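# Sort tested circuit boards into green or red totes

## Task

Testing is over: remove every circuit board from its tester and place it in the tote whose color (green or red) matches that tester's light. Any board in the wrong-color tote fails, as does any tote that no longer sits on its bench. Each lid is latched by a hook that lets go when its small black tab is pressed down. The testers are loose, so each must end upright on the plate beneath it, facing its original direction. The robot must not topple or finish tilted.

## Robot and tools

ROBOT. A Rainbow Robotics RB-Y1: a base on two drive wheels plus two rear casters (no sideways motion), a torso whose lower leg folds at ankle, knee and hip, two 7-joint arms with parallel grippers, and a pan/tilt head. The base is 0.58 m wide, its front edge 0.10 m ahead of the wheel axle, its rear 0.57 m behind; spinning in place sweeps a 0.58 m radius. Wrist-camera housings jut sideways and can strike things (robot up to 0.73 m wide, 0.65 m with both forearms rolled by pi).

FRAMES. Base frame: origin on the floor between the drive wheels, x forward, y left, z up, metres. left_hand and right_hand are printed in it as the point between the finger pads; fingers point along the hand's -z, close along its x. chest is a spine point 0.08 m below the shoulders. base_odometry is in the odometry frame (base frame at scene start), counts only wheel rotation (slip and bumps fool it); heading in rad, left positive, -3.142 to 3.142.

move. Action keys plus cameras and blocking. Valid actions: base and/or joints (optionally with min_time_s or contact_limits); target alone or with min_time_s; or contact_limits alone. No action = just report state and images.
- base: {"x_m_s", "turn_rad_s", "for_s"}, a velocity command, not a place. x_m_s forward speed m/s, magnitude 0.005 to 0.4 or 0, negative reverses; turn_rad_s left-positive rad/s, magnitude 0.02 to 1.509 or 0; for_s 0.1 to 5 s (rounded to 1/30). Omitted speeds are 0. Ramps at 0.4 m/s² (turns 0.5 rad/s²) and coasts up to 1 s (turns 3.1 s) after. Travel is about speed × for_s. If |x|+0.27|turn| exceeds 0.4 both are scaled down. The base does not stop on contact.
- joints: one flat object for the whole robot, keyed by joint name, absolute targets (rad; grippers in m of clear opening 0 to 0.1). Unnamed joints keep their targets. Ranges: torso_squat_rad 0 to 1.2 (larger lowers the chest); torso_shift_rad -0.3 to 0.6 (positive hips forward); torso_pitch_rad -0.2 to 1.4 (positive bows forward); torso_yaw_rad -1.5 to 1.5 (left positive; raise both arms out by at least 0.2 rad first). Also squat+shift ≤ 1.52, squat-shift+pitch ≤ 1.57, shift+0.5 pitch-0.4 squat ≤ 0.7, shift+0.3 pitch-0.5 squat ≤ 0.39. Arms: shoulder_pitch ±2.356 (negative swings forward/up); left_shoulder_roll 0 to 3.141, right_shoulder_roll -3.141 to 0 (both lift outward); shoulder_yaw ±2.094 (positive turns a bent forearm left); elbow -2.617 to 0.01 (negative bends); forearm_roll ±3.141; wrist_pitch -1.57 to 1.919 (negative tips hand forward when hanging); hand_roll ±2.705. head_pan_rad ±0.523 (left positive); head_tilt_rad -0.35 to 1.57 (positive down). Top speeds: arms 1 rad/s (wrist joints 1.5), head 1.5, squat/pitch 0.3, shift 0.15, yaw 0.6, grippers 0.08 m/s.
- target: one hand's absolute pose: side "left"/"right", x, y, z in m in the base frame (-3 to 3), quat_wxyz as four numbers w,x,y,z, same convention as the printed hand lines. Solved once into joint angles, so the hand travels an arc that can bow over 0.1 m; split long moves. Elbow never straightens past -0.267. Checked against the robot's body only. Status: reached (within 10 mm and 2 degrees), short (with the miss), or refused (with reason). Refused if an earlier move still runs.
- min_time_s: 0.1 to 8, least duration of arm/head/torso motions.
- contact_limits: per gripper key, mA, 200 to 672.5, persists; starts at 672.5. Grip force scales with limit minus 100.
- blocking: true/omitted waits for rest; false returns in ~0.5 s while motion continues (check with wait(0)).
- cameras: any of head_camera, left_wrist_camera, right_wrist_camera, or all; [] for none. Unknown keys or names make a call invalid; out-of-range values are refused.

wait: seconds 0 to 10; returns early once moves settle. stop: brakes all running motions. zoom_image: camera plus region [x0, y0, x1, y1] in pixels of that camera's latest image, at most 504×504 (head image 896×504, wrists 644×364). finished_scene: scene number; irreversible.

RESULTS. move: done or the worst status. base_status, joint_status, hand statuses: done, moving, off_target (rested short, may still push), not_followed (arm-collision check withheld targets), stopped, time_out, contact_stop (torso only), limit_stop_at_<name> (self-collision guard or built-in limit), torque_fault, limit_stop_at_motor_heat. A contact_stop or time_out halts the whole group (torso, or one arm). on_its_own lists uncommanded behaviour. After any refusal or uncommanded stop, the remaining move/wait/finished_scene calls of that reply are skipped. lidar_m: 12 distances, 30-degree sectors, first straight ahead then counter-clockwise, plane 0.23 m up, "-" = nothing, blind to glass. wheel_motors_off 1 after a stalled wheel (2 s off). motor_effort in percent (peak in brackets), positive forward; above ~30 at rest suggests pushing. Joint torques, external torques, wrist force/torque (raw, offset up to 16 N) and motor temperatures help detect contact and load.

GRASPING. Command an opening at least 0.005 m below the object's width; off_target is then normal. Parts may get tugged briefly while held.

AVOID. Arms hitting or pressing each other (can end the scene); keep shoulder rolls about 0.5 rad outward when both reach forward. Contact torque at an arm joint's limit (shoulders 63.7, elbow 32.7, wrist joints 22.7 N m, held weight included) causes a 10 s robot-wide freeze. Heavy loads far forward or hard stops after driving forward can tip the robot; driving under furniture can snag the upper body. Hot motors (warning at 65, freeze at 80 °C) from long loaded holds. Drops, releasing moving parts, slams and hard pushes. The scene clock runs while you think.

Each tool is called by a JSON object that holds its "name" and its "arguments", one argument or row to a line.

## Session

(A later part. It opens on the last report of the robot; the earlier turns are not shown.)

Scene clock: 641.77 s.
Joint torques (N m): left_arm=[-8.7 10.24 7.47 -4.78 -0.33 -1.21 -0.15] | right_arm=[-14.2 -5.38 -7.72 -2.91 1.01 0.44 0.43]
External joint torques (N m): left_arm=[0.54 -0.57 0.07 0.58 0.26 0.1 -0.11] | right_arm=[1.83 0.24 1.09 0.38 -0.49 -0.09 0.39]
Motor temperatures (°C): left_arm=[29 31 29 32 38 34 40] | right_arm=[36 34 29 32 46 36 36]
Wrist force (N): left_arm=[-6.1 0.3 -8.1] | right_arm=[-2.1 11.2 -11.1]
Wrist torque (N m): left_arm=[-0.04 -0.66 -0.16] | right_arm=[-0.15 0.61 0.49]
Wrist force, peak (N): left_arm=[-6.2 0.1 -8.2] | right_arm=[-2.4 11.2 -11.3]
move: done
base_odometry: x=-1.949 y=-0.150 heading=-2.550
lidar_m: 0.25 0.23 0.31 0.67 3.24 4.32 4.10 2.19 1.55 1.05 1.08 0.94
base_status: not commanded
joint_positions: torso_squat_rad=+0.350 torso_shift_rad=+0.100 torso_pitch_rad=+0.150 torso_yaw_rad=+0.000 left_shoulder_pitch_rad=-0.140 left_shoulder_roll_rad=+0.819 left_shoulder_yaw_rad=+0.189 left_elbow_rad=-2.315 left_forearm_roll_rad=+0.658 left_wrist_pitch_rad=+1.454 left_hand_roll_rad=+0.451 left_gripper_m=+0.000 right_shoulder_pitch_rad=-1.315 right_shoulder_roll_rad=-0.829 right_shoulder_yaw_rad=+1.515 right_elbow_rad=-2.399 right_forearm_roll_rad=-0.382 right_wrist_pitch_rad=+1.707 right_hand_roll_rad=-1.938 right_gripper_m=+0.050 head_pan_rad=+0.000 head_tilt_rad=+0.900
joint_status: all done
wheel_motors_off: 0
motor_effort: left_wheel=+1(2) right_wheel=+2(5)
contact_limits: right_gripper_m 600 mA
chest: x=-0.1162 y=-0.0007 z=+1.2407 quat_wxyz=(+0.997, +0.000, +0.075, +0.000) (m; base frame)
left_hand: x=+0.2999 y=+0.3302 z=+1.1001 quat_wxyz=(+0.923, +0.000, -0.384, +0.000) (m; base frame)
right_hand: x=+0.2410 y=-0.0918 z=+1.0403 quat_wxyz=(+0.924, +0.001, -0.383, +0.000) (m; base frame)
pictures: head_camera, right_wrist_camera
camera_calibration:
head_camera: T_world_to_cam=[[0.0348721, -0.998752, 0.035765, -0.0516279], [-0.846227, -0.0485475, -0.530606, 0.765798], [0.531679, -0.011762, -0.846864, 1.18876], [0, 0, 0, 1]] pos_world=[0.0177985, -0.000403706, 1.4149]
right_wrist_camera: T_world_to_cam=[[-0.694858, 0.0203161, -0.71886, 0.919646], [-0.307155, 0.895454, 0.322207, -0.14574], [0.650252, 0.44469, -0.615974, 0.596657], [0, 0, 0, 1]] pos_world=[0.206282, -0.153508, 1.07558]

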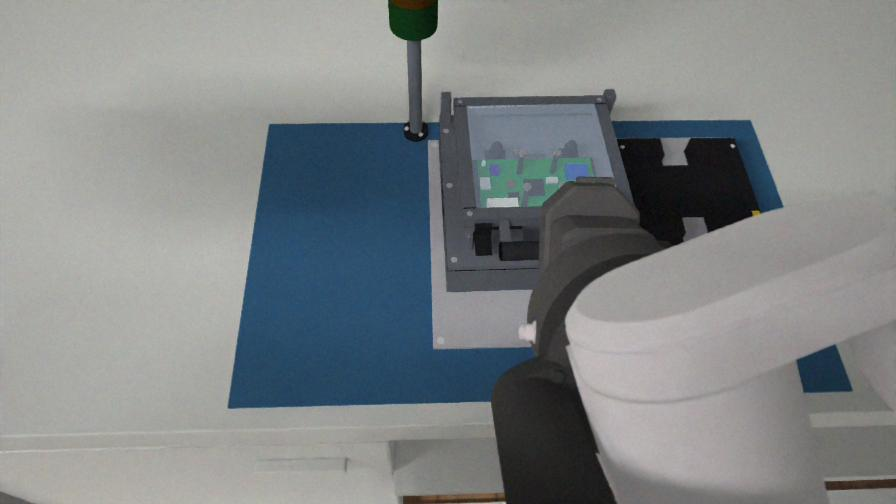

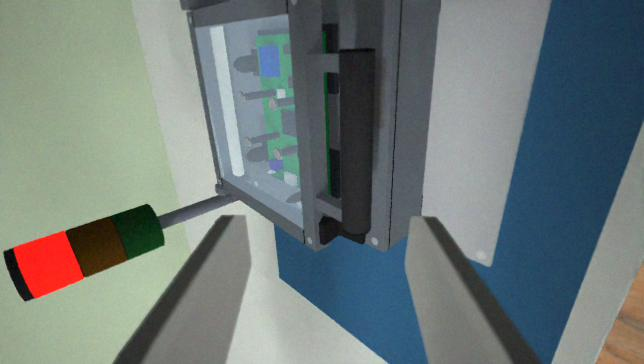

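{"name": "move", "arguments": {
  "target": {"side":"right","x":0.274,"y":-0.092,"z":1.006,"quat_wxyz":[0.924,0,-0.383,0]},
  "cameras": []
}}

{"name": "move", "arguments": {
  "target": {"side":"right","x":0.295,"y":-0.092,"z":0.985,"quat_wxyz":[0.924,0,-0.383,0]},
  "cameras": ["right_wrist_camera"]
}}

{"name": "move", "arguments": {
  "joints": {"right_gripper_m":0.0},
  "cameras": ["right_wrist_camera"]
}}

Scene clock: 650.43 s.
Joint torques (N m): left_arm=[-8.63 10.3 7.48 -4.57 -0.26 -1.2 -0.18] | right_arm=[-14.74 -4.42 -7.95 -2.63 1.36 0.56 0.23]
External joint torques (N m): left_arm=[0.6 -0.51 0.08 0.79 0.33 0.12 -0.14] | right_arm=[2.27 1.51 1.36 0.68 -0.17 0.09 0.19]
Motor temperatures (°C): left_arm=[29 31 29 32 37 34 40] | right_arm=[35 34 29 32 46 36 36]
Wrist force (N): left_arm=[-6.3 -0.2 -8.2] | right_arm=[-2.3 11.0 -11.6]
Wrist torque (N m): left_arm=[-0.01 -0.70 -0.16] | right_arm=[-0.13 0.60 0.47]
Wrist force, peak (N): left_arm=[-6.3 0.2 -8.2] | right_arm=[-2.6 12.3 -11.5]
move: done
base_odometry: x=-1.949 y=-0.150 heading=-2.550
lidar_m: 0.25 0.23 0.31 0.66 3.24 4.32 4.11 2.19 1.55 1.06 1.08 0.94
base_status: not commanded
joint_positions: torso_squat_rad=+0.350 torso_shift_rad=+0.100 torso_pitch_rad=+0.150 torso_yaw_rad=+0.000 left_shoulder_pitch_rad=-0.140 left_shoulder_roll_rad=+0.819 left_shoulder_yaw_rad=+0.189 left_elbow_rad=-2.315 left_forearm_roll_rad=+0.658 left_wrist_pitch_rad=+1.454 left_hand_roll_rad=+0.451 left_gripper_m=+0.000 right_shoulder_pitch_rad=-1.277 right_shoulder_roll_rad=-0.817 right_shoulder_yaw_rad=+1.550 right_elbow_rad=-2.223 right_forearm_roll_rad=-0.318 right_wrist_pitch_rad=+1.548 right_hand_roll_rad=-1.896 right_gripper_m=+0.050 head_pan_rad=+0.000 head_tilt_rad=+0.900
joint_status: all done
wheel_motors_off: 0
motor_effort: left_wheel=+0(2) right_wheel=+3(4)
contact_limits: right_gripper_m 600 mA
chest: x=-0.1162 y=-0.0007 z=+1.2407 quat_wxyz=(+0.997, +0.000, +0.075, +0.000) (m; base frame)
left_hand: x=+0.2999 y=+0.3302 z=+1.1001 quat_wxyz=(+0.923, +0.000, -0.384, +0.000) (m; base frame)
right_hand: x=+0.2738 y=-0.0922 z=+1.0066 quat_wxyz=(+0.924, +0.000, -0.383, +0.000) (m; base frame)
right_hand_status: reached (checked arc, planned for 0.5 s): 1 mm and 0.0 deg off.
pictures: none
No camera images: "cameras" was empty.

Scene clock: 651.17 s.
Joint torques (N m): left_arm=[-8.83 10.12 7.41 -4.57 -0.33 -1.26 -0.17] | right_arm=[-15.78 -4.63 -8.38 -2.47 1.34 0.61 0.25]
External joint torques (N m): left_arm=[0.41 -0.69 0.01 0.79 0.26 0.06 -0.13] | right_arm=[1.94 1.46 1.16 0.71 -0.19 0.17 0.21]
Motor temperatures (°C): left_arm=[29 31 29 32 37 34 40] | right_arm=[35 34 29 32 46 36 36]
Wrist force (N): left_arm=[-5.8 -0.1 -7.8] | right_arm=[-1.9 10.9 -11.1]
Wrist torque (N m): left_arm=[-0.02 -0.65 -0.16] | right_arm=[-0.12 0.61 0.48]
Wrist force, peak (N): left_arm=[-6.4 0.2 -8.5] | right_arm=[-3.8 11.7 -11.6]
move: done
base_odometry: x=-1.949 y=-0.150 heading=-2.550
lidar_m: 0.24 0.23 0.31 0.67 3.25 4.31 4.10 2.20 1.55 1.06 1.08 0.95
base_status: not commanded
joint_positions: torso_squat_rad=+0.350 torso_shift_rad=+0.100 torso_pitch_rad=+0.150 torso_yaw_rad=+0.000 left_shoulder_pitch_rad=-0.140 left_shoulder_roll_rad=+0.819 left_shoulder_yaw_rad=+0.189 left_elbow_rad=-2.315 left_forearm_roll_rad=+0.658 left_wrist_pitch_rad=+1.454 left_hand_roll_rad=+0.451 left_gripper_m=+0.000 right_shoulder_pitch_rad=-1.257 right_shoulder_roll_rad=-0.794 right_shoulder_yaw_rad=+1.565 right_elbow_rad=-2.100 right_forearm_roll_rad=-0.291 right_wrist_pitch_rad=+1.449 right_hand_roll_rad=-1.875 right_gripper_m=+0.050 head_pan_rad=+0.000 head_tilt_rad=+0.900
joint_status: all done
wheel_motors_off: 0
motor_effort: left_wheel=+0(1) right_wheel=+4(5)
contact_limits: right_gripper_m 600 mA
chest: x=-0.1162 y=-0.0007 z=+1.2407 quat_wxyz=(+0.997, +0.000, +0.075, +0.000) (m; base frame)
left_hand: x=+0.2999 y=+0.3302 z=+1.1001 quat_wxyz=(+0.923, +0.000, -0.384, +0.000) (m; base frame)
right_hand: x=+0.2951 y=-0.0921 z=+0.9853 quat_wxyz=(+0.924, +0.000, -0.383, +0.000) (m; base frame)
right_hand_status: reached (checked arc, planned for 0.4 s): 0 mm and 0.0 deg off.
pictures: right_wrist_camera
camera_calibration:
right_wrist_camera: T_world_to_cam=[[-0.694086, 0.020454, -0.719601, 0.918214], [-0.30674, 0.895912, 0.321329, -0.11041], [0.651272, 0.44376, -0.615566, 0.526913], [0, 0, 0, 1]] pos_world=[0.260289, -0.153687, 1.02058]

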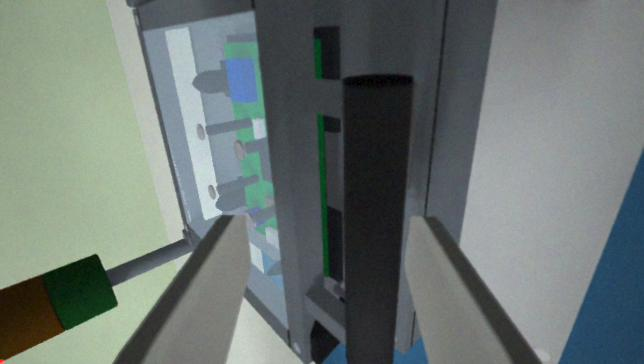

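Scene clock: 652.23 s.
Joint torques (N m): left_arm=[-8.68 10.25 7.26 -4.62 -0.32 -1.27 -0.18] | right_arm=[-21.34 -7.78 -13.49 2.05 4.98 1.18 -0.1]
External joint torques (N m): left_arm=[0.56 -0.56 -0.14 0.73 0.27 0.04 -0.14] | right_arm=[-3.66 -1.71 -3.97 5.26 3.46 0.74 -0.14]
Motor temperatures (°C): left_arm=[29 31 29 32 37 34 40] | right_arm=[35 34 29 32 46 36 36]
Wrist force (N): left_arm=[-6.3 -0.2 -7.9] | right_arm=[-19.2 10.0 0.3]
Wrist torque (N m): left_arm=[0.00 -0.68 -0.16] | right_arm=[-0.10 1.01 0.93]
Wrist force, peak (N): left_arm=[-6.3 0.0 -8.1] | right_arm=[-20.3 9.7 1.1]
move: off_target
base_odometry: x=-1.949 y=-0.150 heading=-2.550
lidar_m: 0.25 0.23 0.30 0.67 3.24 4.33 4.10 2.18 1.55 1.06 1.08 0.94
base_status: not commanded
joint_positions: torso_squat_rad=+0.350 torso_shift_rad=+0.100 torso_pitch_rad=+0.150 torso_yaw_rad=+0.000 left_shoulder_pitch_rad=-0.140 left_shoulder_roll_rad=+0.819 left_shoulder_yaw_rad=+0.189 left_elbow_rad=-2.315 left_forearm_roll_rad=+0.658 left_wrist_pitch_rad=+1.454 left_hand_roll_rad=+0.451 left_gripper_m=+0.000 right_shoulder_pitch_rad=-1.255 right_shoulder_roll_rad=-0.793 right_shoulder_yaw_rad=+1.566 right_elbow_rad=-2.101 right_forearm_roll_rad=-0.292 right_wrist_pitch_rad=+1.449 right_hand_roll_rad=-1.875 right_gripper_m=+0.014 head_pan_rad=+0.000 head_tilt_rad=+0.900
joint_status: right_gripper_m off_target (ended at +0.014, target +0.000)
wheel_motors_off: 0
motor_effort: left_wheel=+2(2) right_wheel=+4(6)
contact_limits: right_gripper_m 600 mA
chest: x=-0.1164 y=-0.0007 z=+1.2407 quat_wxyz=(+0.997, +0.000, +0.075, +0.000) (m; base frame)
left_hand: x=+0.2998 y=+0.3302 z=+1.1001 quat_wxyz=(+0.923, +0.000, -0.384, +0.000) (m; base frame)
right_hand: x=+0.2937 y=-0.0919 z=+0.9843 quat_wxyz=(+0.924, +0.000, -0.382, +0.001) (m; base frame)
pictures: right_wrist_camera
camera_calibration:
right_wrist_camera: T_world_to_cam=[[-0.696561, 0.0193524, -0.717237, 0.914783], [-0.30684, 0.895579, 0.322159, -0.11153], [0.648577, 0.444481, -0.617887, 0.53028], [0, 0, 0, 1]] pos_world=[0.259053, -0.153518, 1.0197]

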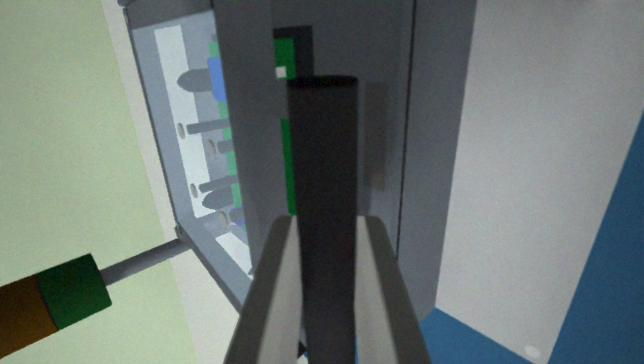

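Gripped. Arc.

{"name": "move", "arguments": {
  "target": {"side":"right","x":0.305,"y":-0.092,"z":1.041,"quat_wxyz":[0.906,0,-0.423,0]},
  "min_time_s": 1.2,
  "cameras": []
}}

{"name": "move", "arguments": {
  "target": {"side":"right","x":0.339,"y":-0.092,"z":1.10,"quat_wxyz":[0.866,0,-0.5,0]},
  "min_time_s": 1.2,
  "cameras": ["right_wrist_camera"]
}}

{"name": "move", "arguments": {
  "target": {"side":"right","x":0.391,"y":-0.092,"z":1.142,"quat_wxyz":[0.809,0,-0.588,0]},
  "min_time_s": 1.2,
  "cameras": []
}}

{"name": "move", "arguments": {
  "target": {"side":"right","x":0.431,"y":-0.092,"z":1.157,"quat_wxyz":[0.755,0,-0.656,0]},
  "min_time_s": 1.2,
  "cameras": ["right_wrist_camera"]
}}

{"name": "move", "arguments": {
  "joints": {"right_gripper_m":0.028},
  "cameras": ["head_camera"]
}}

{"name": "move", "arguments": {
  "target": {"side":"right","x":0.471,"y":-0.092,"z":1.164,"quat_wxyz":[0.722,0,-0.692,0]},
  "min_time_s": 1.2,
  "cameras": ["right_wrist_camera","head_camera"]
}}

Scene clock: 664.23 s.
Joint torques (N m): left_arm=[-8.75 10.04 7.11 -4.83 -0.27 -1.21 -0.22] | right_arm=[-21.42 -13.82 -12.99 4.28 3.84 3.16 -0.1]
External joint torques (N m): left_arm=[0.49 -0.76 -0.29 0.54 0.32 0.11 -0.18] | right_arm=[-3.62 -7.51 -3.18 6.89 2.19 2.7 -0.14]
Motor temperatures (°C): left_arm=[29 31 29 32 37 34 40] | right_arm=[36 34 29 32 46 36 36]
Wrist force (N): left_arm=[-6.1 -0.2 -8.1] | right_arm=[-13.9 18.3 3.6]
Wrist torque (N m): left_arm=[0.01 -0.66 -0.16] | right_arm=[0.16 1.24 0.91]
Wrist force, peak (N): left_arm=[-6.4 0.0 -8.2] | right_arm=[-19.0 20.4 -2.7]
move: done
base_odometry: x=-1.949 y=-0.150 heading=-2.550
lidar_m: 0.24 0.23 0.31 0.68 3.24 4.32 4.11 2.20 1.55 1.06 1.08 0.94
base_status: not commanded
joint_positions: torso_squat_rad=+0.350 torso_shift_rad=+0.100 torso_pitch_rad=+0.150 torso_yaw_rad=+0.000 left_shoulder_pitch_rad=-0.140 left_shoulder_roll_rad=+0.819 left_shoulder_yaw_rad=+0.189 left_elbow_rad=-2.315 left_forearm_roll_rad=+0.658 left_wrist_pitch_rad=+1.454 left_hand_roll_rad=+0.451 left_gripper_m=+0.000 right_shoulder_pitch_rad=-1.331 right_shoulder_roll_rad=-0.843 right_shoulder_yaw_rad=+1.512 right_elbow_rad=-2.205 right_forearm_roll_rad=-0.315 right_wrist_pitch_rad=+1.537 right_hand_roll_rad=-1.863 right_gripper_m=+0.014 head_pan_rad=+0.000 head_tilt_rad=+0.900
joint_status: all done
wheel_motors_off: 0
motor_effort: left_wheel=+3(3) right_wheel=+6(6)
contact_limits: right_gripper_m 600 mA
chest: x=-0.1164 y=-0.0007 z=+1.2408 quat_wxyz=(+0.997, +0.000, +0.075, +0.000) (m; base frame)
left_hand: x=+0.2997 y=+0.3302 z=+1.1002 quat_wxyz=(+0.923, +0.000, -0.384, +0.000) (m; base frame)
right_hand: x=+0.3037 y=-0.0908 z=+1.0400 quat_wxyz=(+0.907, +0.001, -0.422, +0.001) (m; base frame)
right_hand_status: reached (checked arc, planned for 1.2 s): 2 mm and 0.3 deg off.
pictures: none
No camera images: "cameras" was empty.

Scene clock: 665.77 s.
Joint torques (N m): left_arm=[-8.64 10.04 7.28 -4.58 -0.29 -1.22 -0.18] | right_arm=[-23.2 -10.73 -14.71 -2.27 4.18 2.96 0.17]
External joint torques (N m): left_arm=[0.59 -0.76 -0.12 0.79 0.3 0.1 -0.14] | right_arm=[-4.77 -4.07 -4.51 -0.5 2.34 2.47 0.12]
Motor temperatures (°C): left_arm=[29 31 29 32 37 34 40] | right_arm=[36 34 29 32 46 36 36]
Wrist force (N): left_arm=[-6.1 -0.1 -8.0] | right_arm=[-14.3 16.0 -23.9]
Wrist torque (N m): left_arm=[0.00 -0.66 -0.17] | right_arm=[0.30 1.03 0.73]
Wrist force, peak (N): left_arm=[-6.1 -0.2 -8.2] | right_arm=[-13.8 16.0 -24.7]
move: done
base_odometry: x=-1.949 y=-0.150 heading=-2.550
lidar_m: 0.25 0.24 0.31 0.66 3.25 4.32 4.11 2.18 1.55 1.06 1.08 0.95
base_status: not commanded
joint_positions: torso_squat_rad=+0.350 torso_shift_rad=+0.100 torso_pitch_rad=+0.150 torso_yaw_rad=+0.000 left_shoulder_pitch_rad=-0.140 left_shoulder_roll_rad=+0.819 left_shoulder_yaw_rad=+0.189 left_elbow_rad=-2.315 left_forearm_roll_rad=+0.658 left_wrist_pitch_rad=+1.454 left_hand_roll_rad=+0.451 left_gripper_m=+0.000 right_shoulder_pitch_rad=-1.406 right_shoulder_roll_rad=-0.879 right_shoulder_yaw_rad=+1.481 right_elbow_rad=-2.210 right_forearm_roll_rad=-0.244 right_wrist_pitch_rad=+1.568 right_hand_roll_rad=-1.846 right_gripper_m=+0.014 head_pan_rad=+0.000 head_tilt_rad=+0.900
joint_status: all done
wheel_motors_off: 0
motor_effort: left_wheel=+2(3) right_wheel=+4(7)
contact_limits: right_gripper_m 600 mA
chest: x=-0.1159 y=-0.0007 z=+1.2407 quat_wxyz=(+0.997, +0.000, +0.075, +0.000) (m; base frame)
left_hand: x=+0.3001 y=+0.3303 z=+1.0998 quat_wxyz=(+0.923, +0.000, -0.384, +0.000) (m; base frame)
right_hand: x=+0.3387 y=-0.0917 z=+1.0984 quat_wxyz=(+0.867, +0.000, -0.498, +0.000) (m; base frame)
right_hand_status: reached (checked arc, planned for 1.2 s): 2 mm and 0.2 deg off.
pictures: right_wrist_camera
camera_calibration:
right_wrist_camera: T_world_to_cam=[[-0.488239, 0.0193603, -0.872495, 1.12801], [-0.379192, 0.895744, 0.232068, -0.0110687], [0.786025, 0.444148, -0.429996, 0.318515], [0, 0, 0, 1]] pos_world=[0.296183, -0.153392, 1.12372]

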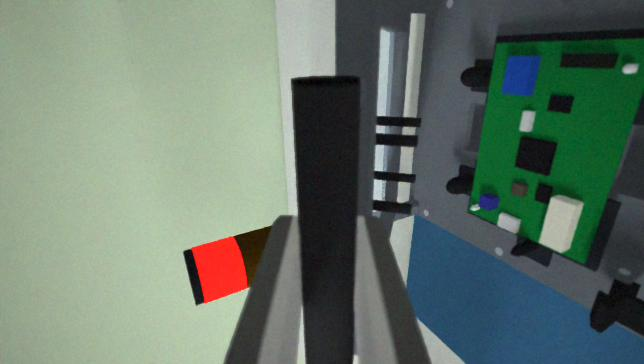

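Scene clock: 667.30 s.
Joint torques (N m): left_arm=[-8.58 10.13 7.46 -4.56 -0.32 -1.18 -0.17] | right_arm=[-27.42 -9.15 -14.64 0.45 5.92 2.68 -0.02]
External joint torques (N m): left_arm=[0.64 -0.67 0.06 0.8 0.27 0.13 -0.14] | right_arm=[-7.75 -2.04 -3.93 1.59 3.97 2.13 -0.07]
Motor temperatures (°C): left_arm=[29 31 29 32 37 34 40] | right_arm=[36 34 29 32 47 36 36]
Wrist force (N): left_arm=[-5.9 -0.2 -8.1] | right_arm=[-20.5 15.5 -17.4]
Wrist torque (N m): left_arm=[0.01 -0.65 -0.18] | right_arm=[-0.14 1.06 0.13]
Wrist force, peak (N): left_arm=[-6.2 0.0 -8.1] | right_arm=[-14.5 15.6 -24.3]
move: done
base_odometry: x=-1.949 y=-0.150 heading=-2.550
lidar_m: 0.24 0.23 0.30 0.68 3.25 4.32 4.10 2.19 1.55 1.06 1.08 0.94
base_status: not commanded
joint_positions: torso_squat_rad=+0.350 torso_shift_rad=+0.100 torso_pitch_rad=+0.150 torso_yaw_rad=+0.000 left_shoulder_pitch_rad=-0.140 left_shoulder_roll_rad=+0.819 left_shoulder_yaw_rad=+0.189 left_elbow_rad=-2.315 left_forearm_roll_rad=+0.658 left_wrist_pitch_rad=+1.454 left_hand_roll_rad=+0.451 left_gripper_m=+0.000 right_shoulder_pitch_rad=-1.442 right_shoulder_roll_rad=-0.878 right_shoulder_yaw_rad=+1.496 right_elbow_rad=-2.089 right_forearm_roll_rad=-0.070 right_wrist_pitch_rad=+1.507 right_hand_roll_rad=-1.848 right_gripper_m=+0.014 head_pan_rad=+0.000 head_tilt_rad=+0.900
joint_status: all done
wheel_motors_off: 0
motor_effort: left_wheel=+2(3) right_wheel=+3(6)
contact_limits: right_gripper_m 600 mA
chest: x=-0.1159 y=-0.0007 z=+1.2407 quat_wxyz=(+0.997, +0.000, +0.075, +0.000) (m; base frame)
left_hand: x=+0.3001 y=+0.3303 z=+1.0998 quat_wxyz=(+0.923, +0.000, -0.384, +0.000) (m; base frame)
right_hand: x=+0.3896 y=-0.0924 z=+1.1405 quat_wxyz=(+0.810, +0.000, -0.586, +0.001) (m; base frame)
right_hand_status: reached (checked arc, planned for 1.2 s): 2 mm and 0.3 deg off.
pictures: none
No camera images: "cameras" was empty.

Scene clock: 668.83 s.
Joint torques (N m): left_arm=[-8.73 9.95 7.22 -4.59 -0.38 -1.28 -0.22] | right_arm=[-28.28 -7.22 -15.91 -0.03 6.27 1.58 0.06]
External joint torques (N m): left_arm=[0.49 -0.86 -0.18 0.77 0.21 0.04 -0.19] | right_arm=[-7.35 0.23 -5.02 0.82 4.33 0.9 0.01]
Motor temperatures (°C): left_arm=[29 31 29 32 37 34 40] | right_arm=[36 34 29 32 47 36 36]
Wrist force (N): left_arm=[-6.1 0.0 -7.9] | right_arm=[-19.2 9.5 -11.1]
Wrist torque (N m): left_arm=[-0.01 -0.67 -0.17] | right_arm=[-0.38 1.17 0.20]
Wrist force, peak (N): left_arm=[-6.3 0.4 -8.2] | right_arm=[-25.9 14.3 -11.7]
move: done
base_odometry: x=-1.949 y=-0.150 heading=-2.550
lidar_m: 0.25 0.23 0.30 0.67 3.25 4.32 4.10 2.19 1.55 1.07 1.08 0.94
base_status: not commanded
joint_positions: torso_squat_rad=+0.350 torso_shift_rad=+0.100 torso_pitch_rad=+0.151 torso_yaw_rad=+0.000 left_shoulder_pitch_rad=-0.140 left_shoulder_roll_rad=+0.819 left_shoulder_yaw_rad=+0.189 left_elbow_rad=-2.315 left_forearm_roll_rad=+0.658 left_wrist_pitch_rad=+1.454 left_hand_roll_rad=+0.451 left_gripper_m=+0.000 right_shoulder_pitch_rad=-1.436 right_shoulder_roll_rad=-0.831 right_shoulder_yaw_rad=+1.540 right_elbow_rad=-1.920 right_forearm_roll_rad=+0.127 right_wrist_pitch_rad=+1.438 right_hand_roll_rad=-1.907 right_gripper_m=+0.014 head_pan_rad=+0.000 head_tilt_rad=+0.900
joint_status: all done
wheel_motors_off: 0
motor_effort: left_wheel=+1(3) right_wheel=+5(6)
contact_limits: right_gripper_m 600 mA
chest: x=-0.1158 y=-0.0007 z=+1.2407 quat_wxyz=(+0.997, +0.000, +0.075, +0.000) (m; base frame)
left_hand: x=+0.3001 y=+0.3302 z=+1.0998 quat_wxyz=(+0.923, +0.000, -0.384, +0.000) (m; base frame)
right_hand: x=+0.4299 y=-0.0928 z=+1.1554 quat_wxyz=(+0.756, -0.001, -0.654, +0.001) (m; base frame)
right_hand_status: reached (checked arc, planned for 1.2 s): 2 mm and 0.3 deg off.
pictures: right_wrist_camera
camera_calibration:
right_wrist_camera: T_world_to_cam=[[-0.127489, 0.0183671, -0.99167, 1.20473], [-0.437665, 0.896181, 0.0728649, 0.220332], [0.890054, 0.443308, -0.106215, -0.147044], [0, 0, 0, 1]] pos_world=[0.3809, -0.154399, 1.16303]

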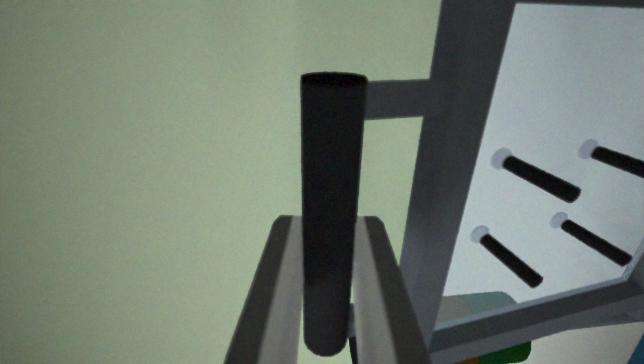

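Scene clock: 669.47 s.
Joint torques (N m): left_arm=[-8.78 10.17 7.31 -4.67 -0.34 -1.14 -0.13] | right_arm=[-26.52 -7.4 -15.11 -0.88 4.48 1.46 0.14]
External joint torques (N m): left_arm=[0.45 -0.64 -0.09 0.69 0.25 0.18 -0.09] | right_arm=[-5.59 0.05 -4.22 -0.04 2.53 0.78 0.08]
Motor temperatures (°C): left_arm=[29 31 29 32 37 34 40] | right_arm=[36 34 29 32 47 36 36]
Wrist force (N): left_arm=[-6.0 0.1 -7.9] | right_arm=[-14.3 9.9 -14.3]
Wrist torque (N m): left_arm=[-0.02 -0.66 -0.17] | right_arm=[-0.14 0.68 0.38]
Wrist force, peak (N): left_arm=[-6.0 0.1 -8.2] | right_arm=[-20.1 9.4 -12.0]
move: done
base_odometry: x=-1.949 y=-0.150 heading=-2.550
lidar_m: 0.24 0.23 0.30 0.67 3.24 4.32 4.09 2.19 1.55 1.06 1.08 0.95
base_status: not commanded
joint_positions: torso_squat_rad=+0.350 torso_shift_rad=+0.100 torso_pitch_rad=+0.150 torso_yaw_rad=+0.000 left_shoulder_pitch_rad=-0.140 left_shoulder_roll_rad=+0.819 left_shoulder_yaw_rad=+0.189 left_elbow_rad=-2.315 left_forearm_roll_rad=+0.658 left_wrist_pitch_rad=+1.454 left_hand_roll_rad=+0.451 left_gripper_m=+0.000 right_shoulder_pitch_rad=-1.436 right_shoulder_roll_rad=-0.831 right_shoulder_yaw_rad=+1.540 right_elbow_rad=-1.920 right_forearm_roll_rad=+0.128 right_wrist_pitch_rad=+1.438 right_hand_roll_rad=-1.907 right_gripper_m=+0.028 head_pan_rad=+0.000 head_tilt_rad=+0.900
joint_status: all done
wheel_motors_off: 0
motor_effort: left_wheel=+2(4) right_wheel=+4(6)
contact_limits: right_gripper_m 600 mA
chest: x=-0.1158 y=-0.0007 z=+1.2407 quat_wxyz=(+0.997, +0.000, +0.075, +0.000) (m; base frame)
left_hand: x=+0.3001 y=+0.3302 z=+1.0998 quat_wxyz=(+0.923, +0.000, -0.384, +0.000) (m; base frame)
right_hand: x=+0.4300 y=-0.0927 z=+1.1558 quat_wxyz=(+0.756, -0.001, -0.654, +0.001) (m; base frame)
pictures: head_camera
camera_calibration:
head_camera: T_world_to_cam=[[0.0349197, -0.998751, 0.0357353, -0.0515918], [-0.846579, -0.0485641, -0.530043, 0.765343], [0.531116, -0.0117438, -0.847218, 1.18892], [0, 0, 0, 1]] pos_world=[0.0182696, -0.000396614, 1.41478]

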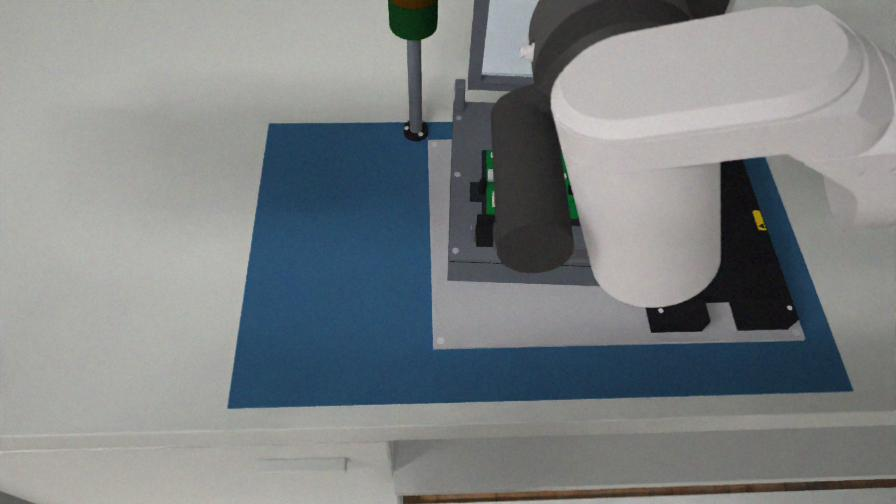

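Scene clock: 671.00 s.
Joint torques (N m): left_arm=[-8.85 10.22 7.34 -4.73 -0.3 -1.15 -0.16] | right_arm=[-34 -9.79 -16.85 1.89 6.72 2.89 -0.22]
External joint torques (N m): left_arm=[0.37 -0.58 -0.06 0.63 0.29 0.17 -0.12] | right_arm=[-11.63 -1.96 -5.97 2.2 4.86 2.08 -0.27]
Motor temperatures (°C): left_arm=[29 31 29 32 37 34 40] | right_arm=[36 34 29 32 47 36 36]
Wrist force (N): left_arm=[-6.0 0.0 -7.9] | right_arm=[-24.9 10.5 -5.7]
Wrist torque (N m): left_arm=[-0.01 -0.66 -0.16] | right_arm=[-0.16 1.08 0.36]
Wrist force, peak (N): left_arm=[-6.0 -0.2 -8.3] | right_arm=[-28.8 13.5 -5.3]
move: done
base_odometry: x=-1.949 y=-0.150 heading=-2.550
lidar_m: 0.26 0.23 0.30 0.66 3.24 4.32 4.11 2.20 1.55 1.05 1.08 0.95
base_status: not commanded
joint_positions: torso_squat_rad=+0.350 torso_shift_rad=+0.100 torso_pitch_rad=+0.151 torso_yaw_rad=+0.000 left_shoulder_pitch_rad=-0.140 left_shoulder_roll_rad=+0.819 left_shoulder_yaw_rad=+0.189 left_elbow_rad=-2.315 left_forearm_roll_rad=+0.658 left_wrist_pitch_rad=+1.454 left_hand_roll_rad=+0.451 left_gripper_m=+0.000 right_shoulder_pitch_rad=-1.439 right_shoulder_roll_rad=-0.773 right_shoulder_yaw_rad=+1.560 right_elbow_rad=-1.719 right_forearm_roll_rad=+0.230 right_wrist_pitch_rad=+1.334 right_hand_roll_rad=-1.968 right_gripper_m=+0.028 head_pan_rad=+0.000 head_tilt_rad=+0.900
joint_status: all done
wheel_motors_off: 0
motor_effort: left_wheel=+3(3) right_wheel=+3(6)
contact_limits: right_gripper_m 600 mA
chest: x=-0.1158 y=-0.0008 z=+1.2407 quat_wxyz=(+0.997, +0.001, +0.075, +0.000) (m; base frame)
left_hand: x=+0.3002 y=+0.3302 z=+1.0998 quat_wxyz=(+0.923, +0.000, -0.384, +0.000) (m; base frame)
right_hand: x=+0.4695 y=-0.0926 z=+1.1615 quat_wxyz=(+0.724, +0.000, -0.690, +0.001) (m; base frame)
right_hand_status: reached (checked arc, planned for 1.2 s): 3 mm and 0.4 deg off.
pictures: head_camera, right_wrist_camera
camera_calibration:
head_camera: T_world_to_cam=[[0.0348853, -0.998754, 0.0356802, -0.0515686], [-0.846614, -0.0485051, -0.529993, 0.765292], [0.531063, -0.0117184, -0.847251, 1.18894], [0, 0, 0, 1]] pos_world=[0.018301, -0.000451369, 1.41477]
right_wrist_camera: T_world_to_cam=[[-0.0314434, 0.0187796, -0.999329, 1.17971], [-0.443128, 0.89593, 0.0307793, 0.288503], [0.895907, 0.443799, -0.0198494, -0.284808], [0, 0, 0, 1]] pos_world=[0.420099, -0.154235, 1.16438]

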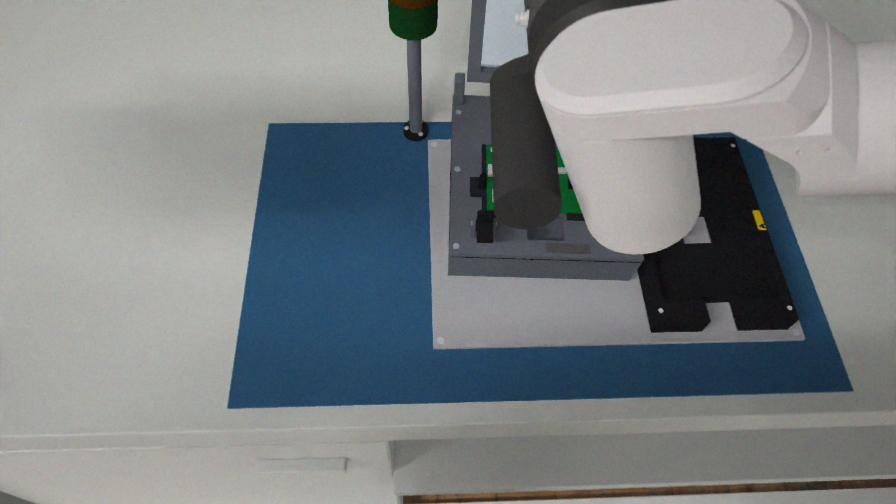

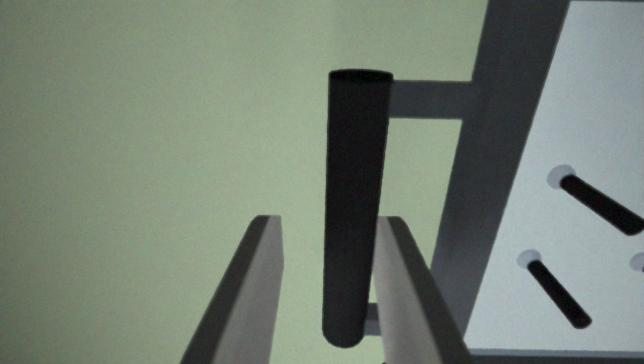

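{"name": "move", "arguments": {
  "target": {"side":"right","x":0.441,"y":-0.092,"z":1.18,"quat_wxyz":[0.722,0,-0.692,0]},
  "cameras": ["right_wrist_camera","head_camera"]
}}

Scene clock: 677.40 s.
Joint torques (N m): left_arm=[-8.65 10.2 7.13 -4.72 -0.36 -1.17 -0.17] | right_arm=[-28.64 -9.77 -17.06 -0.04 6.02 2.06 0.31]
External joint torques (N m): left_arm=[0.58 -0.61 -0.28 0.64 0.23 0.15 -0.13] | right_arm=[-7.37 -2.21 -6.12 0.61 4.08 1.34 0.25]
Motor temperatures (°C): left_arm=[29 31 29 32 37 34 40] | right_arm=[36 34 29 32 47 36 36]
Wrist force (N): left_arm=[-6.0 0.0 -8.0] | right_arm=[-23.6 9.5 -8.3]
Wrist torque (N m): left_arm=[-0.03 -0.65 -0.16] | right_arm=[-0.17 1.01 0.39]
Wrist force, peak (N): left_arm=[-6.2 0.2 -8.3] | right_arm=[-29.1 14.4 -4.4]
move: done
base_odometry: x=-1.949 y=-0.150 heading=-2.550
lidar_m: 0.25 0.23 0.31 0.67 3.25 4.32 4.10 2.19 1.55 1.06 1.08 0.94
base_status: not commanded
joint_positions: torso_squat_rad=+0.350 torso_shift_rad=+0.100 torso_pitch_rad=+0.151 torso_yaw_rad=+0.000 left_shoulder_pitch_rad=-0.140 left_shoulder_roll_rad=+0.819 left_shoulder_yaw_rad=+0.189 left_elbow_rad=-2.315 left_forearm_roll_rad=+0.658 left_wrist_pitch_rad=+1.454 left_hand_roll_rad=+0.451 left_gripper_m=+0.000 right_shoulder_pitch_rad=-1.447 right_shoulder_roll_rad=-0.823 right_shoulder_yaw_rad=+1.545 right_elbow_rad=-1.881 right_forearm_roll_rad=+0.212 right_wrist_pitch_rad=+1.441 right_hand_roll_rad=-1.927 right_gripper_m=+0.028 head_pan_rad=+0.000 head_tilt_rad=+0.900
joint_status: all done
wheel_motors_off: 0
motor_effort: left_wheel=+1(3) right_wheel=+4(6)
contact_limits: right_gripper_m 600 mA
chest: x=-0.1158 y=-0.0008 z=+1.2407 quat_wxyz=(+0.997, +0.001, +0.075, +0.000) (m; base frame)
left_hand: x=+0.3002 y=+0.3301 z=+1.0998 quat_wxyz=(+0.924, +0.000, -0.384, +0.000) (m; base frame)
right_hand: x=+0.4408 y=-0.0921 z=+1.1780 quat_wxyz=(+0.723, +0.000, -0.691, +0.000) (m; base frame)
right_hand_status: reached (checked arc, planned for 0.5 s): 2 mm and 0.2 deg off.
pictures: head_camera, right_wrist_camera
camera_calibration:
head_camera: T_world_to_cam=[[0.0348759, -0.998756, 0.0356253, -0.051537], [-0.846617, -0.0484679, -0.529991, 0.765308], [0.531059, -0.011677, -0.847255, 1.18893], [0, 0, 0, 1]] pos_world=[0.0183258, -0.000496848, 1.41477]
right_wrist_camera: T_world_to_cam=[[-0.0293679, 0.0192164, -0.999384, 1.19443], [-0.443182, 0.895921, 0.0302503, 0.275485], [0.89595, 0.443798, -0.0177949, -0.261398], [0, 0, 0, 1]] pos_world=[0.391367, -0.153758, 1.18071]

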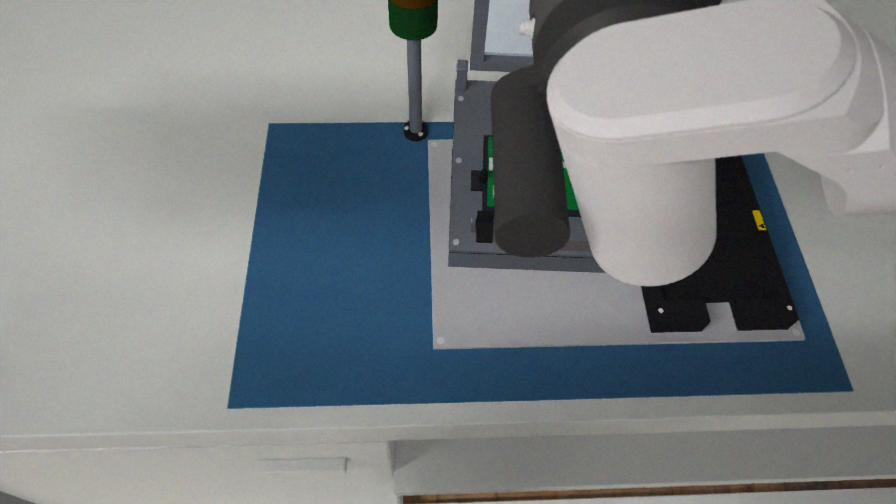

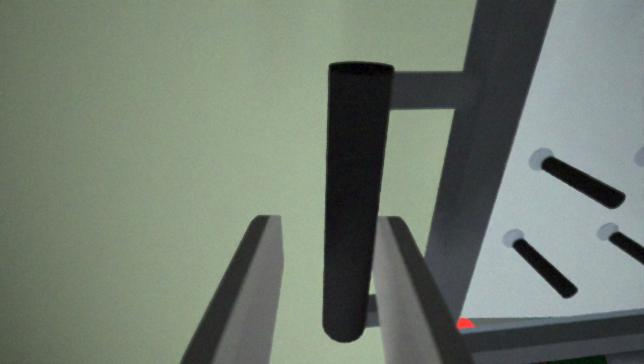

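{"name": "move", "arguments": {
  "target": {"side":"right","x":0.441,"y":-0.092,"z":1.163,"quat_wxyz":[0.722,0,-0.692,0]},
  "cameras": ["right_wrist_camera","head_camera"]
}}

Scene clock: 687.33 s.
Joint torques (N m): left_arm=[-8.69 10.25 7.32 -4.54 -0.28 -1.25 -0.21] | right_arm=[-21.03 -6.71 -11.26 -0.14 1.94 0.99 -0.02]
External joint torques (N m): left_arm=[0.55 -0.56 -0.08 0.82 0.31 0.07 -0.17] | right_arm=[0.23 0.78 -0.45 0.68 0.03 0.21 -0.08]
Motor temperatures (°C): left_arm=[29 31 29 32 37 34 40] | right_arm=[37 34 29 32 47 36 36]
Wrist force (N): left_arm=[-6.1 -0.4 -8.2] | right_arm=[-4.1 10.7 -7.3]
Wrist torque (N m): left_arm=[0.03 -0.67 -0.15] | right_arm=[-0.12 0.48 0.45]
Wrist force, peak (N): left_arm=[-6.4 -0.4 -8.2] | right_arm=[-24.2 10.3 -8.4]
move: done
base_odometry: x=-1.949 y=-0.150 heading=-2.550
lidar_m: 0.25 0.23 0.31 0.67 3.25 4.32 4.11 2.18 1.55 1.06 1.08 0.95
base_status: not commanded
joint_positions: torso_squat_rad=+0.350 torso_shift_rad=+0.100 torso_pitch_rad=+0.150 torso_yaw_rad=+0.000 left_shoulder_pitch_rad=-0.140 left_shoulder_roll_rad=+0.819 left_shoulder_yaw_rad=+0.189 left_elbow_rad=-2.315 left_forearm_roll_rad=+0.658 left_wrist_pitch_rad=+1.454 left_hand_roll_rad=+0.451 left_gripper_m=+0.000 right_shoulder_pitch_rad=-1.422 right_shoulder_roll_rad=-0.802 right_shoulder_yaw_rad=+1.565 right_elbow_rad=-1.854 right_forearm_roll_rad=+0.248 right_wrist_pitch_rad=+1.440 right_hand_roll_rad=-1.952 right_gripper_m=+0.028 head_pan_rad=+0.000 head_tilt_rad=+0.900
joint_status: all done
wheel_motors_off: 0
motor_effort: left_wheel=+0(2) right_wheel=+3(4)
contact_limits: right_gripper_m 600 mA
chest: x=-0.1161 y=-0.0008 z=+1.2407 quat_wxyz=(+0.997, +0.001, +0.075, +0.000) (m; base frame)
left_hand: x=+0.2999 y=+0.3301 z=+1.1000 quat_wxyz=(+0.923, +0.000, -0.384, +0.000) (m; base frame)
right_hand: x=+0.4400 y=-0.0920 z=+1.1635 quat_wxyz=(+0.722, +0.000, -0.692, +0.001) (m; base frame)
right_hand_status: reached (checked arc, planned for 0.2 s): 1 mm and 0.1 deg off.
pictures: head_camera, right_wrist_camera
camera_calibration:
head_camera: T_world_to_cam=[[0.0348688, -0.998755, 0.0356756, -0.0515725], [-0.846318, -0.0484952, -0.530466, 0.765671], [0.531535, -0.0116962, -0.846955, 1.18882], [0, 0, 0, 1]] pos_world=[0.0179017, -0.000472337, 1.41488]
right_wrist_camera: T_world_to_cam=[[-0.0265352, 0.0195058, -0.999458, 1.17876], [-0.443938, 0.89558, 0.0292648, 0.276884], [0.895665, 0.444474, -0.015105, -0.263927], [0, 0, 0, 1]] pos_world=[0.390588, -0.153656, 1.16604]

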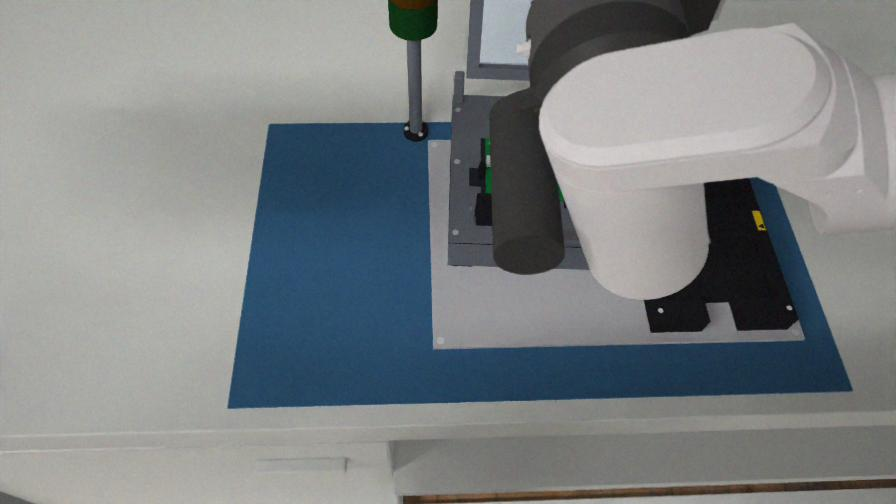

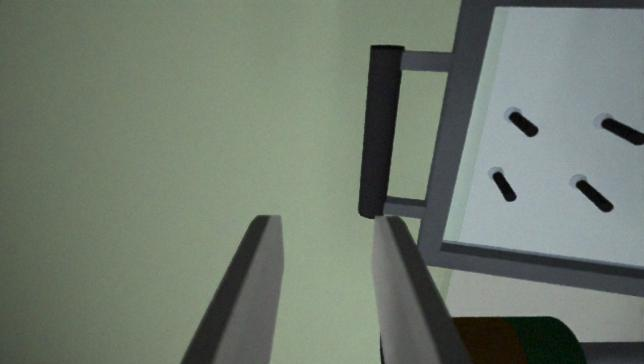

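{"name": "move", "arguments": {
  "target": {"side":"right","x":0.33,"y":-0.1,"z":1.2,"quat_wxyz":[0.83,0,-0.558,0]},
  "cameras": []
}}

{"name": "move", "arguments": {
  "target": {"side":"right","x":0.27,"y":-0.15,"z":1.12,"quat_wxyz":[1,0,0,0]},
  "cameras": ["head_camera"]
}}

{"name": "zoom_image", "arguments": {
  "camera": "head_camera",
  "region": [410, 50, 700, 360]
}}

Scene clock: 697.07 s.
Joint torques (N m): left_arm=[-8.74 10.07 7.09 -4.61 -0.36 -1.29 -0.19] | right_arm=[-16.79 -6.12 -9.94 -0.39 1.87 0.11 0.01]
External joint torques (N m): left_arm=[0.5 -0.74 -0.31 0.75 0.23 0.03 -0.15] | right_arm=[0.66 0.43 0.04 0.06 -0.09 -0.29 -0.04]
Motor temperatures (°C): left_arm=[29 31 29 32 37 34 40] | right_arm=[37 34 29 32 47 36 36]
Wrist force (N): left_arm=[-6.1 0.1 -7.9] | right_arm=[-3.9 10.8 -9.4]
Wrist torque (N m): left_arm=[-0.04 -0.67 -0.17] | right_arm=[-0.11 0.48 0.48]
Wrist force, peak (N): left_arm=[-6.1 0.0 -8.3] | right_arm=[-3.5 11.4 -9.5]
move: done
base_odometry: x=-1.949 y=-0.150 heading=-2.550
lidar_m: 0.25 0.24 0.30 0.66 3.24 4.32 4.11 2.18 1.55 1.07 1.08 0.94
base_status: not commanded
joint_positions: torso_squat_rad=+0.350 torso_shift_rad=+0.100 torso_pitch_rad=+0.150 torso_yaw_rad=+0.000 left_shoulder_pitch_rad=-0.140 left_shoulder_roll_rad=+0.819 left_shoulder_yaw_rad=+0.189 left_elbow_rad=-2.315 left_forearm_roll_rad=+0.658 left_wrist_pitch_rad=+1.454 left_hand_roll_rad=+0.451 left_gripper_m=+0.000 right_shoulder_pitch_rad=-1.503 right_shoulder_roll_rad=-0.984 right_shoulder_yaw_rad=+1.332 right_elbow_rad=-2.395 right_forearm_roll_rad=-0.300 right_wrist_pitch_rad=+1.711 right_hand_roll_rad=-1.774 right_gripper_m=+0.028 head_pan_rad=+0.000 head_tilt_rad=+0.900
joint_status: all done
wheel_motors_off: 0
motor_effort: left_wheel=-1(1) right_wheel=+4(4)
contact_limits: right_gripper_m 600 mA
chest: x=-0.1162 y=-0.0008 z=+1.2407 quat_wxyz=(+0.997, +0.000, +0.075, +0.000) (m; base frame)
left_hand: x=+0.2999 y=+0.3302 z=+1.1001 quat_wxyz=(+0.923, +0.000, -0.384, +0.000) (m; base frame)
right_hand: x=+0.3296 y=-0.0995 z=+1.1996 quat_wxyz=(+0.827, +0.001, -0.562, +0.004) (m; base frame)
right_hand_status: reached (checked arc, planned for 0.9 s): 1 mm and 0.8 deg off.
pictures: none
No camera images: "cameras" was empty.

Scene clock: 698.60 s.
Joint torques (N m): left_arm=[-8.69 10.19 7.47 -4.76 -0.37 -1.25 -0.1] | right_arm=[-19.19 -7.81 -10.9 0.79 0.36 -0.16 -0.36]
External joint torques (N m): left_arm=[0.55 -0.61 0.07 0.6 0.22 0.07 -0.06] | right_arm=[1.22 0.3 -0.05 0.12 0.12 -0.15 -0.36]
Motor temperatures (°C): left_arm=[29 31 29 32 37 34 40] | right_arm=[37 34 29 32 47 36 36]
Wrist force (N): left_arm=[-5.9 -0.1 -8.0] | right_arm=[2.1 10.3 -12.9]
Wrist torque (N m): left_arm=[-0.01 -0.65 -0.17] | right_arm=[-0.02 0.82 0.54]
Wrist force, peak (N): left_arm=[-6.2 0.4 -8.3] | right_arm=[1.4 11.0 -14.3]
move: done
base_odometry: x=-1.949 y=-0.150 heading=-2.550
lidar_m: 0.25 0.23 0.31 0.66 3.25 4.32 4.10 2.19 1.55 1.06 1.08 0.94
base_status: not commanded
joint_positions: torso_squat_rad=+0.350 torso_shift_rad=+0.100 torso_pitch_rad=+0.150 torso_yaw_rad=+0.000 left_shoulder_pitch_rad=-0.140 left_shoulder_roll_rad=+0.819 left_shoulder_yaw_rad=+0.189 left_elbow_rad=-2.315 left_forearm_roll_rad=+0.658 left_wrist_pitch_rad=+1.454 left_hand_roll_rad=+0.451 left_gripper_m=+0.000 right_shoulder_pitch_rad=-1.527 right_shoulder_roll_rad=-1.051 right_shoulder_yaw_rad=+1.135 right_elbow_rad=-1.788 right_forearm_roll_rad=-1.651 right_wrist_pitch_rad=+1.598 right_hand_roll_rad=-1.122 right_gripper_m=+0.028 head_pan_rad=+0.000 head_tilt_rad=+0.900
joint_status: all done
wheel_motors_off: 0
motor_effort: left_wheel=-1(2) right_wheel=+2(5)
contact_limits: right_gripper_m 600 mA
chest: x=-0.1162 y=-0.0007 z=+1.2407 quat_wxyz=(+0.997, +0.000, +0.075, +0.000) (m; base frame)
left_hand: x=+0.2999 y=+0.3302 z=+1.1001 quat_wxyz=(+0.923, +0.000, -0.384, +0.000) (m; base frame)
right_hand: x=+0.2699 y=-0.1499 z=+1.1201 quat_wxyz=(+1.000, +0.000, +0.000, +0.000) (m; base frame)
right_hand_status: reached (checked arc, planned for 1.2 s): 0 mm and 0.0 deg off.
pictures: head_camera
camera_calibration:
head_camera: T_world_to_cam=[[0.0348682, -0.998752, 0.0357718, -0.0516373], [-0.846244, -0.0485473, -0.530578, 0.765768], [0.531653, -0.0117714, -0.846881, 1.18878], [0, 0, 0, 1]] pos_world=[0.0178109, -0.000403234, 1.4149]

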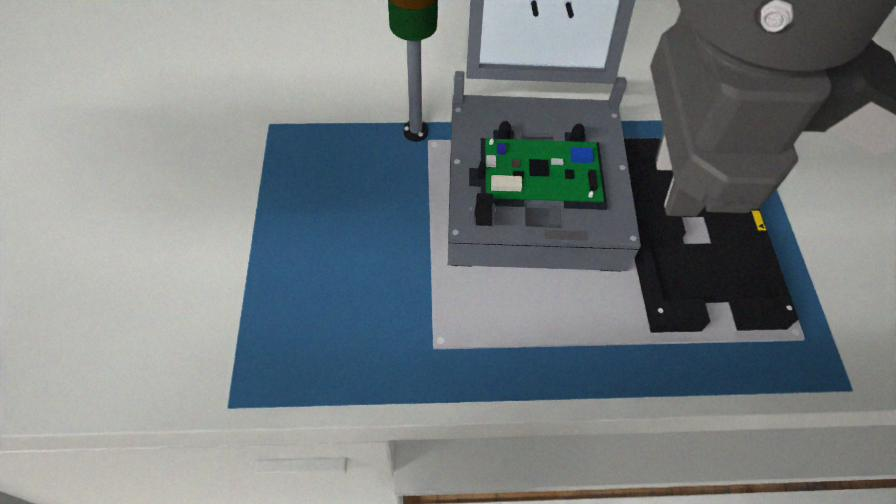

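Scaled by 1.626 from the camera's 896x504 image, which has a finer 1280x720 frame.

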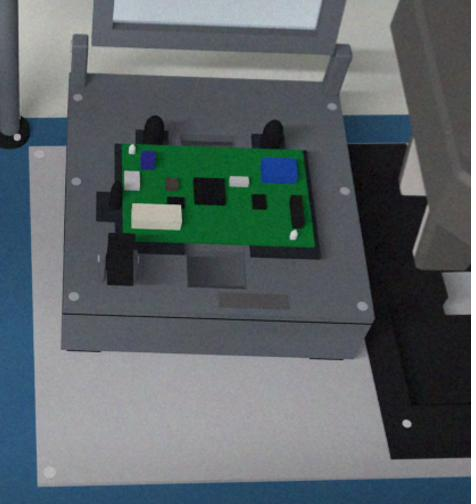

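{"name": "move", "arguments": {
  "joints": {"right_gripper_m":0.085},
  "cameras": []
}}

{"name": "move", "arguments": {
  "target": {"side":"right","x":0.42,"y":-0.098,"z":1.025,"quat_wxyz":[1,0,0,0]},
  "cameras": ["right_wrist_camera","head_camera"]
}}

Scene clock: 718.37 s.
Joint torques (N m): left_arm=[-8.83 10.21 7.13 -4.72 -0.32 -1.26 -0.1] | right_arm=[-18.96 -7.84 -11.05 0.85 0.34 -0.1 -0.33]
External joint torques (N m): left_arm=[0.41 -0.6 -0.27 0.64 0.27 0.06 -0.06] | right_arm=[1.45 0.28 -0.2 0.17 0.1 -0.09 -0.33]
Motor temperatures (°C): left_arm=[29 31 29 32 37 34 40] | right_arm=[36 34 29 31 46 36 36]
Wrist force (N): left_arm=[-5.7 0.0 -8.0] | right_arm=[2.3 10.7 -13.3]
Wrist torque (N m): left_arm=[-0.02 -0.62 -0.17] | right_arm=[-0.05 0.83 0.52]
Wrist force, peak (N): left_arm=[-6.1 -0.1 -8.4] | right_arm=[2.6 11.3 -13.3]
move: done
base_odometry: x=-1.949 y=-0.150 heading=-2.550
lidar_m: 0.24 0.23 0.31 0.68 3.25 4.32 4.10 2.19 1.55 1.07 1.09 0.94
base_status: not commanded
joint_positions: torso_squat_rad=+0.350 torso_shift_rad=+0.100 torso_pitch_rad=+0.150 torso_yaw_rad=+0.000 left_shoulder_pitch_rad=-0.140 left_shoulder_roll_rad=+0.819 left_shoulder_yaw_rad=+0.189 left_elbow_rad=-2.315 left_forearm_roll_rad=+0.658 left_wrist_pitch_rad=+1.454 left_hand_roll_rad=+0.451 left_gripper_m=+0.000 right_shoulder_pitch_rad=-1.527 right_shoulder_roll_rad=-1.051 right_shoulder_yaw_rad=+1.135 right_elbow_rad=-1.788 right_forearm_roll_rad=-1.651 right_wrist_pitch_rad=+1.598 right_hand_roll_rad=-1.122 right_gripper_m=+0.085 head_pan_rad=+0.000 head_tilt_rad=+0.900
joint_status: all done
wheel_motors_off: 0
motor_effort: left_wheel=+0(2) right_wheel=+3(5)
contact_limits: right_gripper_m 600 mA
chest: x=-0.1162 y=-0.0007 z=+1.2407 quat_wxyz=(+0.997, +0.000, +0.075, +0.000) (m; base frame)
left_hand: x=+0.2999 y=+0.3302 z=+1.1001 quat_wxyz=(+0.923, +0.000, -0.384, +0.000) (m; base frame)
right_hand: x=+0.2699 y=-0.1499 z=+1.1201 quat_wxyz=(+1.000, +0.000, +0.000, +0.000) (m; base frame)
pictures: none
No camera images: "cameras" was empty.

Scene clock: 720.73 s.
Joint torques (N m): left_arm=[-8.73 10.15 7.21 -4.55 -0.32 -1.25 -0.19] | right_arm=[-25.29 -9.34 -1.59 0.62 0.32 -0.17 -0.29]
External joint torques (N m): left_arm=[0.51 -0.66 -0.19 0.82 0.27 0.07 -0.15] | right_arm=[1.72 -0.11 0.96 1.01 0.05 -0.07 -0.3]
Motor temperatures (°C): left_arm=[29 31 29 32 37 34 40] | right_arm=[36 34 29 31 46 36 36]
Wrist force (N): left_arm=[-6.1 0.0 -7.8] | right_arm=[1.7 11.5 -13.0]
Wrist torque (N m): left_arm=[-0.01 -0.67 -0.17] | right_arm=[-0.14 0.78 0.51]
Wrist force, peak (N): left_arm=[-6.3 0.2 -8.1] | right_arm=[1.5 11.4 -14.1]
move: done
base_odometry: x=-1.949 y=-0.150 heading=-2.550
lidar_m: 0.24 0.24 0.31 0.67 3.25 4.31 4.10 2.20 1.55 1.07 1.07 0.94
base_status: not commanded
joint_positions: torso_squat_rad=+0.350 torso_shift_rad=+0.100 torso_pitch_rad=+0.150 torso_yaw_rad=+0.000 left_shoulder_pitch_rad=-0.140 left_shoulder_roll_rad=+0.819 left_shoulder_yaw_rad=+0.189 left_elbow_rad=-2.315 left_forearm_roll_rad=+0.658 left_wrist_pitch_rad=+1.454 left_hand_roll_rad=+0.451 left_gripper_m=+0.000 right_shoulder_pitch_rad=-1.628 right_shoulder_roll_rad=-0.263 right_shoulder_yaw_rad=+1.202 right_elbow_rad=-0.267 right_forearm_roll_rad=-1.503 right_wrist_pitch_rad=+1.432 right_hand_roll_rad=-0.370 right_gripper_m=+0.085 head_pan_rad=+0.000 head_tilt_rad=+0.900
joint_status: all done
wheel_motors_off: 0
motor_effort: left_wheel=+0(2) right_wheel=+2(5)
contact_limits: right_gripper_m 600 mA
chest: x=-0.1162 y=-0.0007 z=+1.2407 quat_wxyz=(+0.997, +0.000, +0.075, +0.000) (m; base frame)
left_hand: x=+0.2999 y=+0.3302 z=+1.1001 quat_wxyz=(+0.923, +0.000, -0.384, +0.000) (m; base frame)
right_hand: x=+0.4195 y=-0.0979 z=+1.0252 quat_wxyz=(+1.000, +0.003, -0.013, +0.000) (m; base frame)
right_hand_status: reached (checked arc, as near as the solve gets, planned for 1.9 s): 1 mm and 1.6 deg off.
pictures: head_camera, right_wrist_camera
camera_calibration:
head_camera: T_world_to_cam=[[0.0348909, -0.998751, 0.0357779, -0.0516351], [-0.846232, -0.0485701, -0.530596, 0.765787], [0.531671, -0.0117635, -0.846869, 1.18877], [0, 0, 0, 1]] pos_world=[0.017802, -0.000392166, 1.4149]
right_wrist_camera: T_world_to_cam=[[-0.998861, 0.0200734, -0.0432776, 0.467809], [-0.00155189, 0.893015, 0.450024, -0.340085], [0.0476811, 0.449579, -0.891967, 1.01016], [0, 0, 0, 1]] pos_world=[0.418583, -0.159836, 1.07432]

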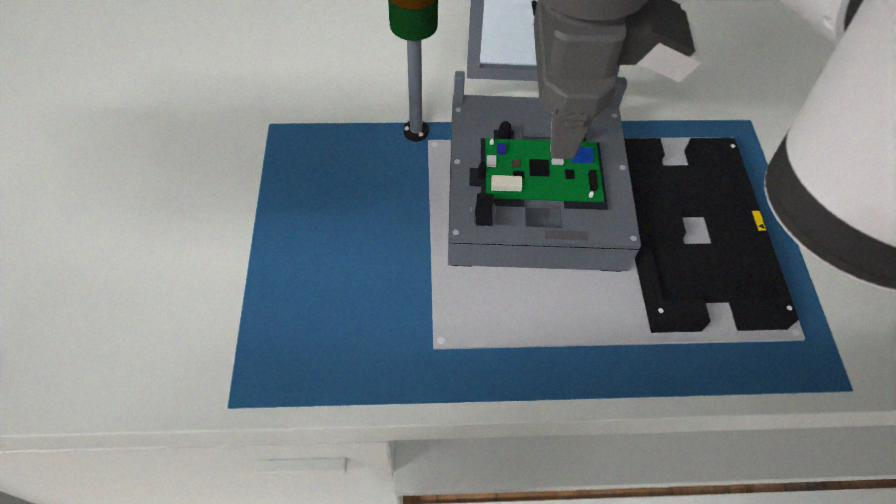

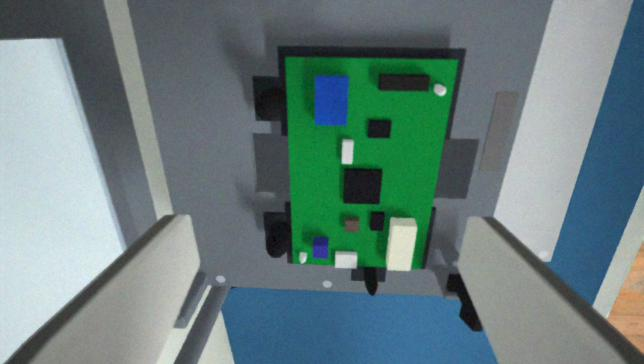

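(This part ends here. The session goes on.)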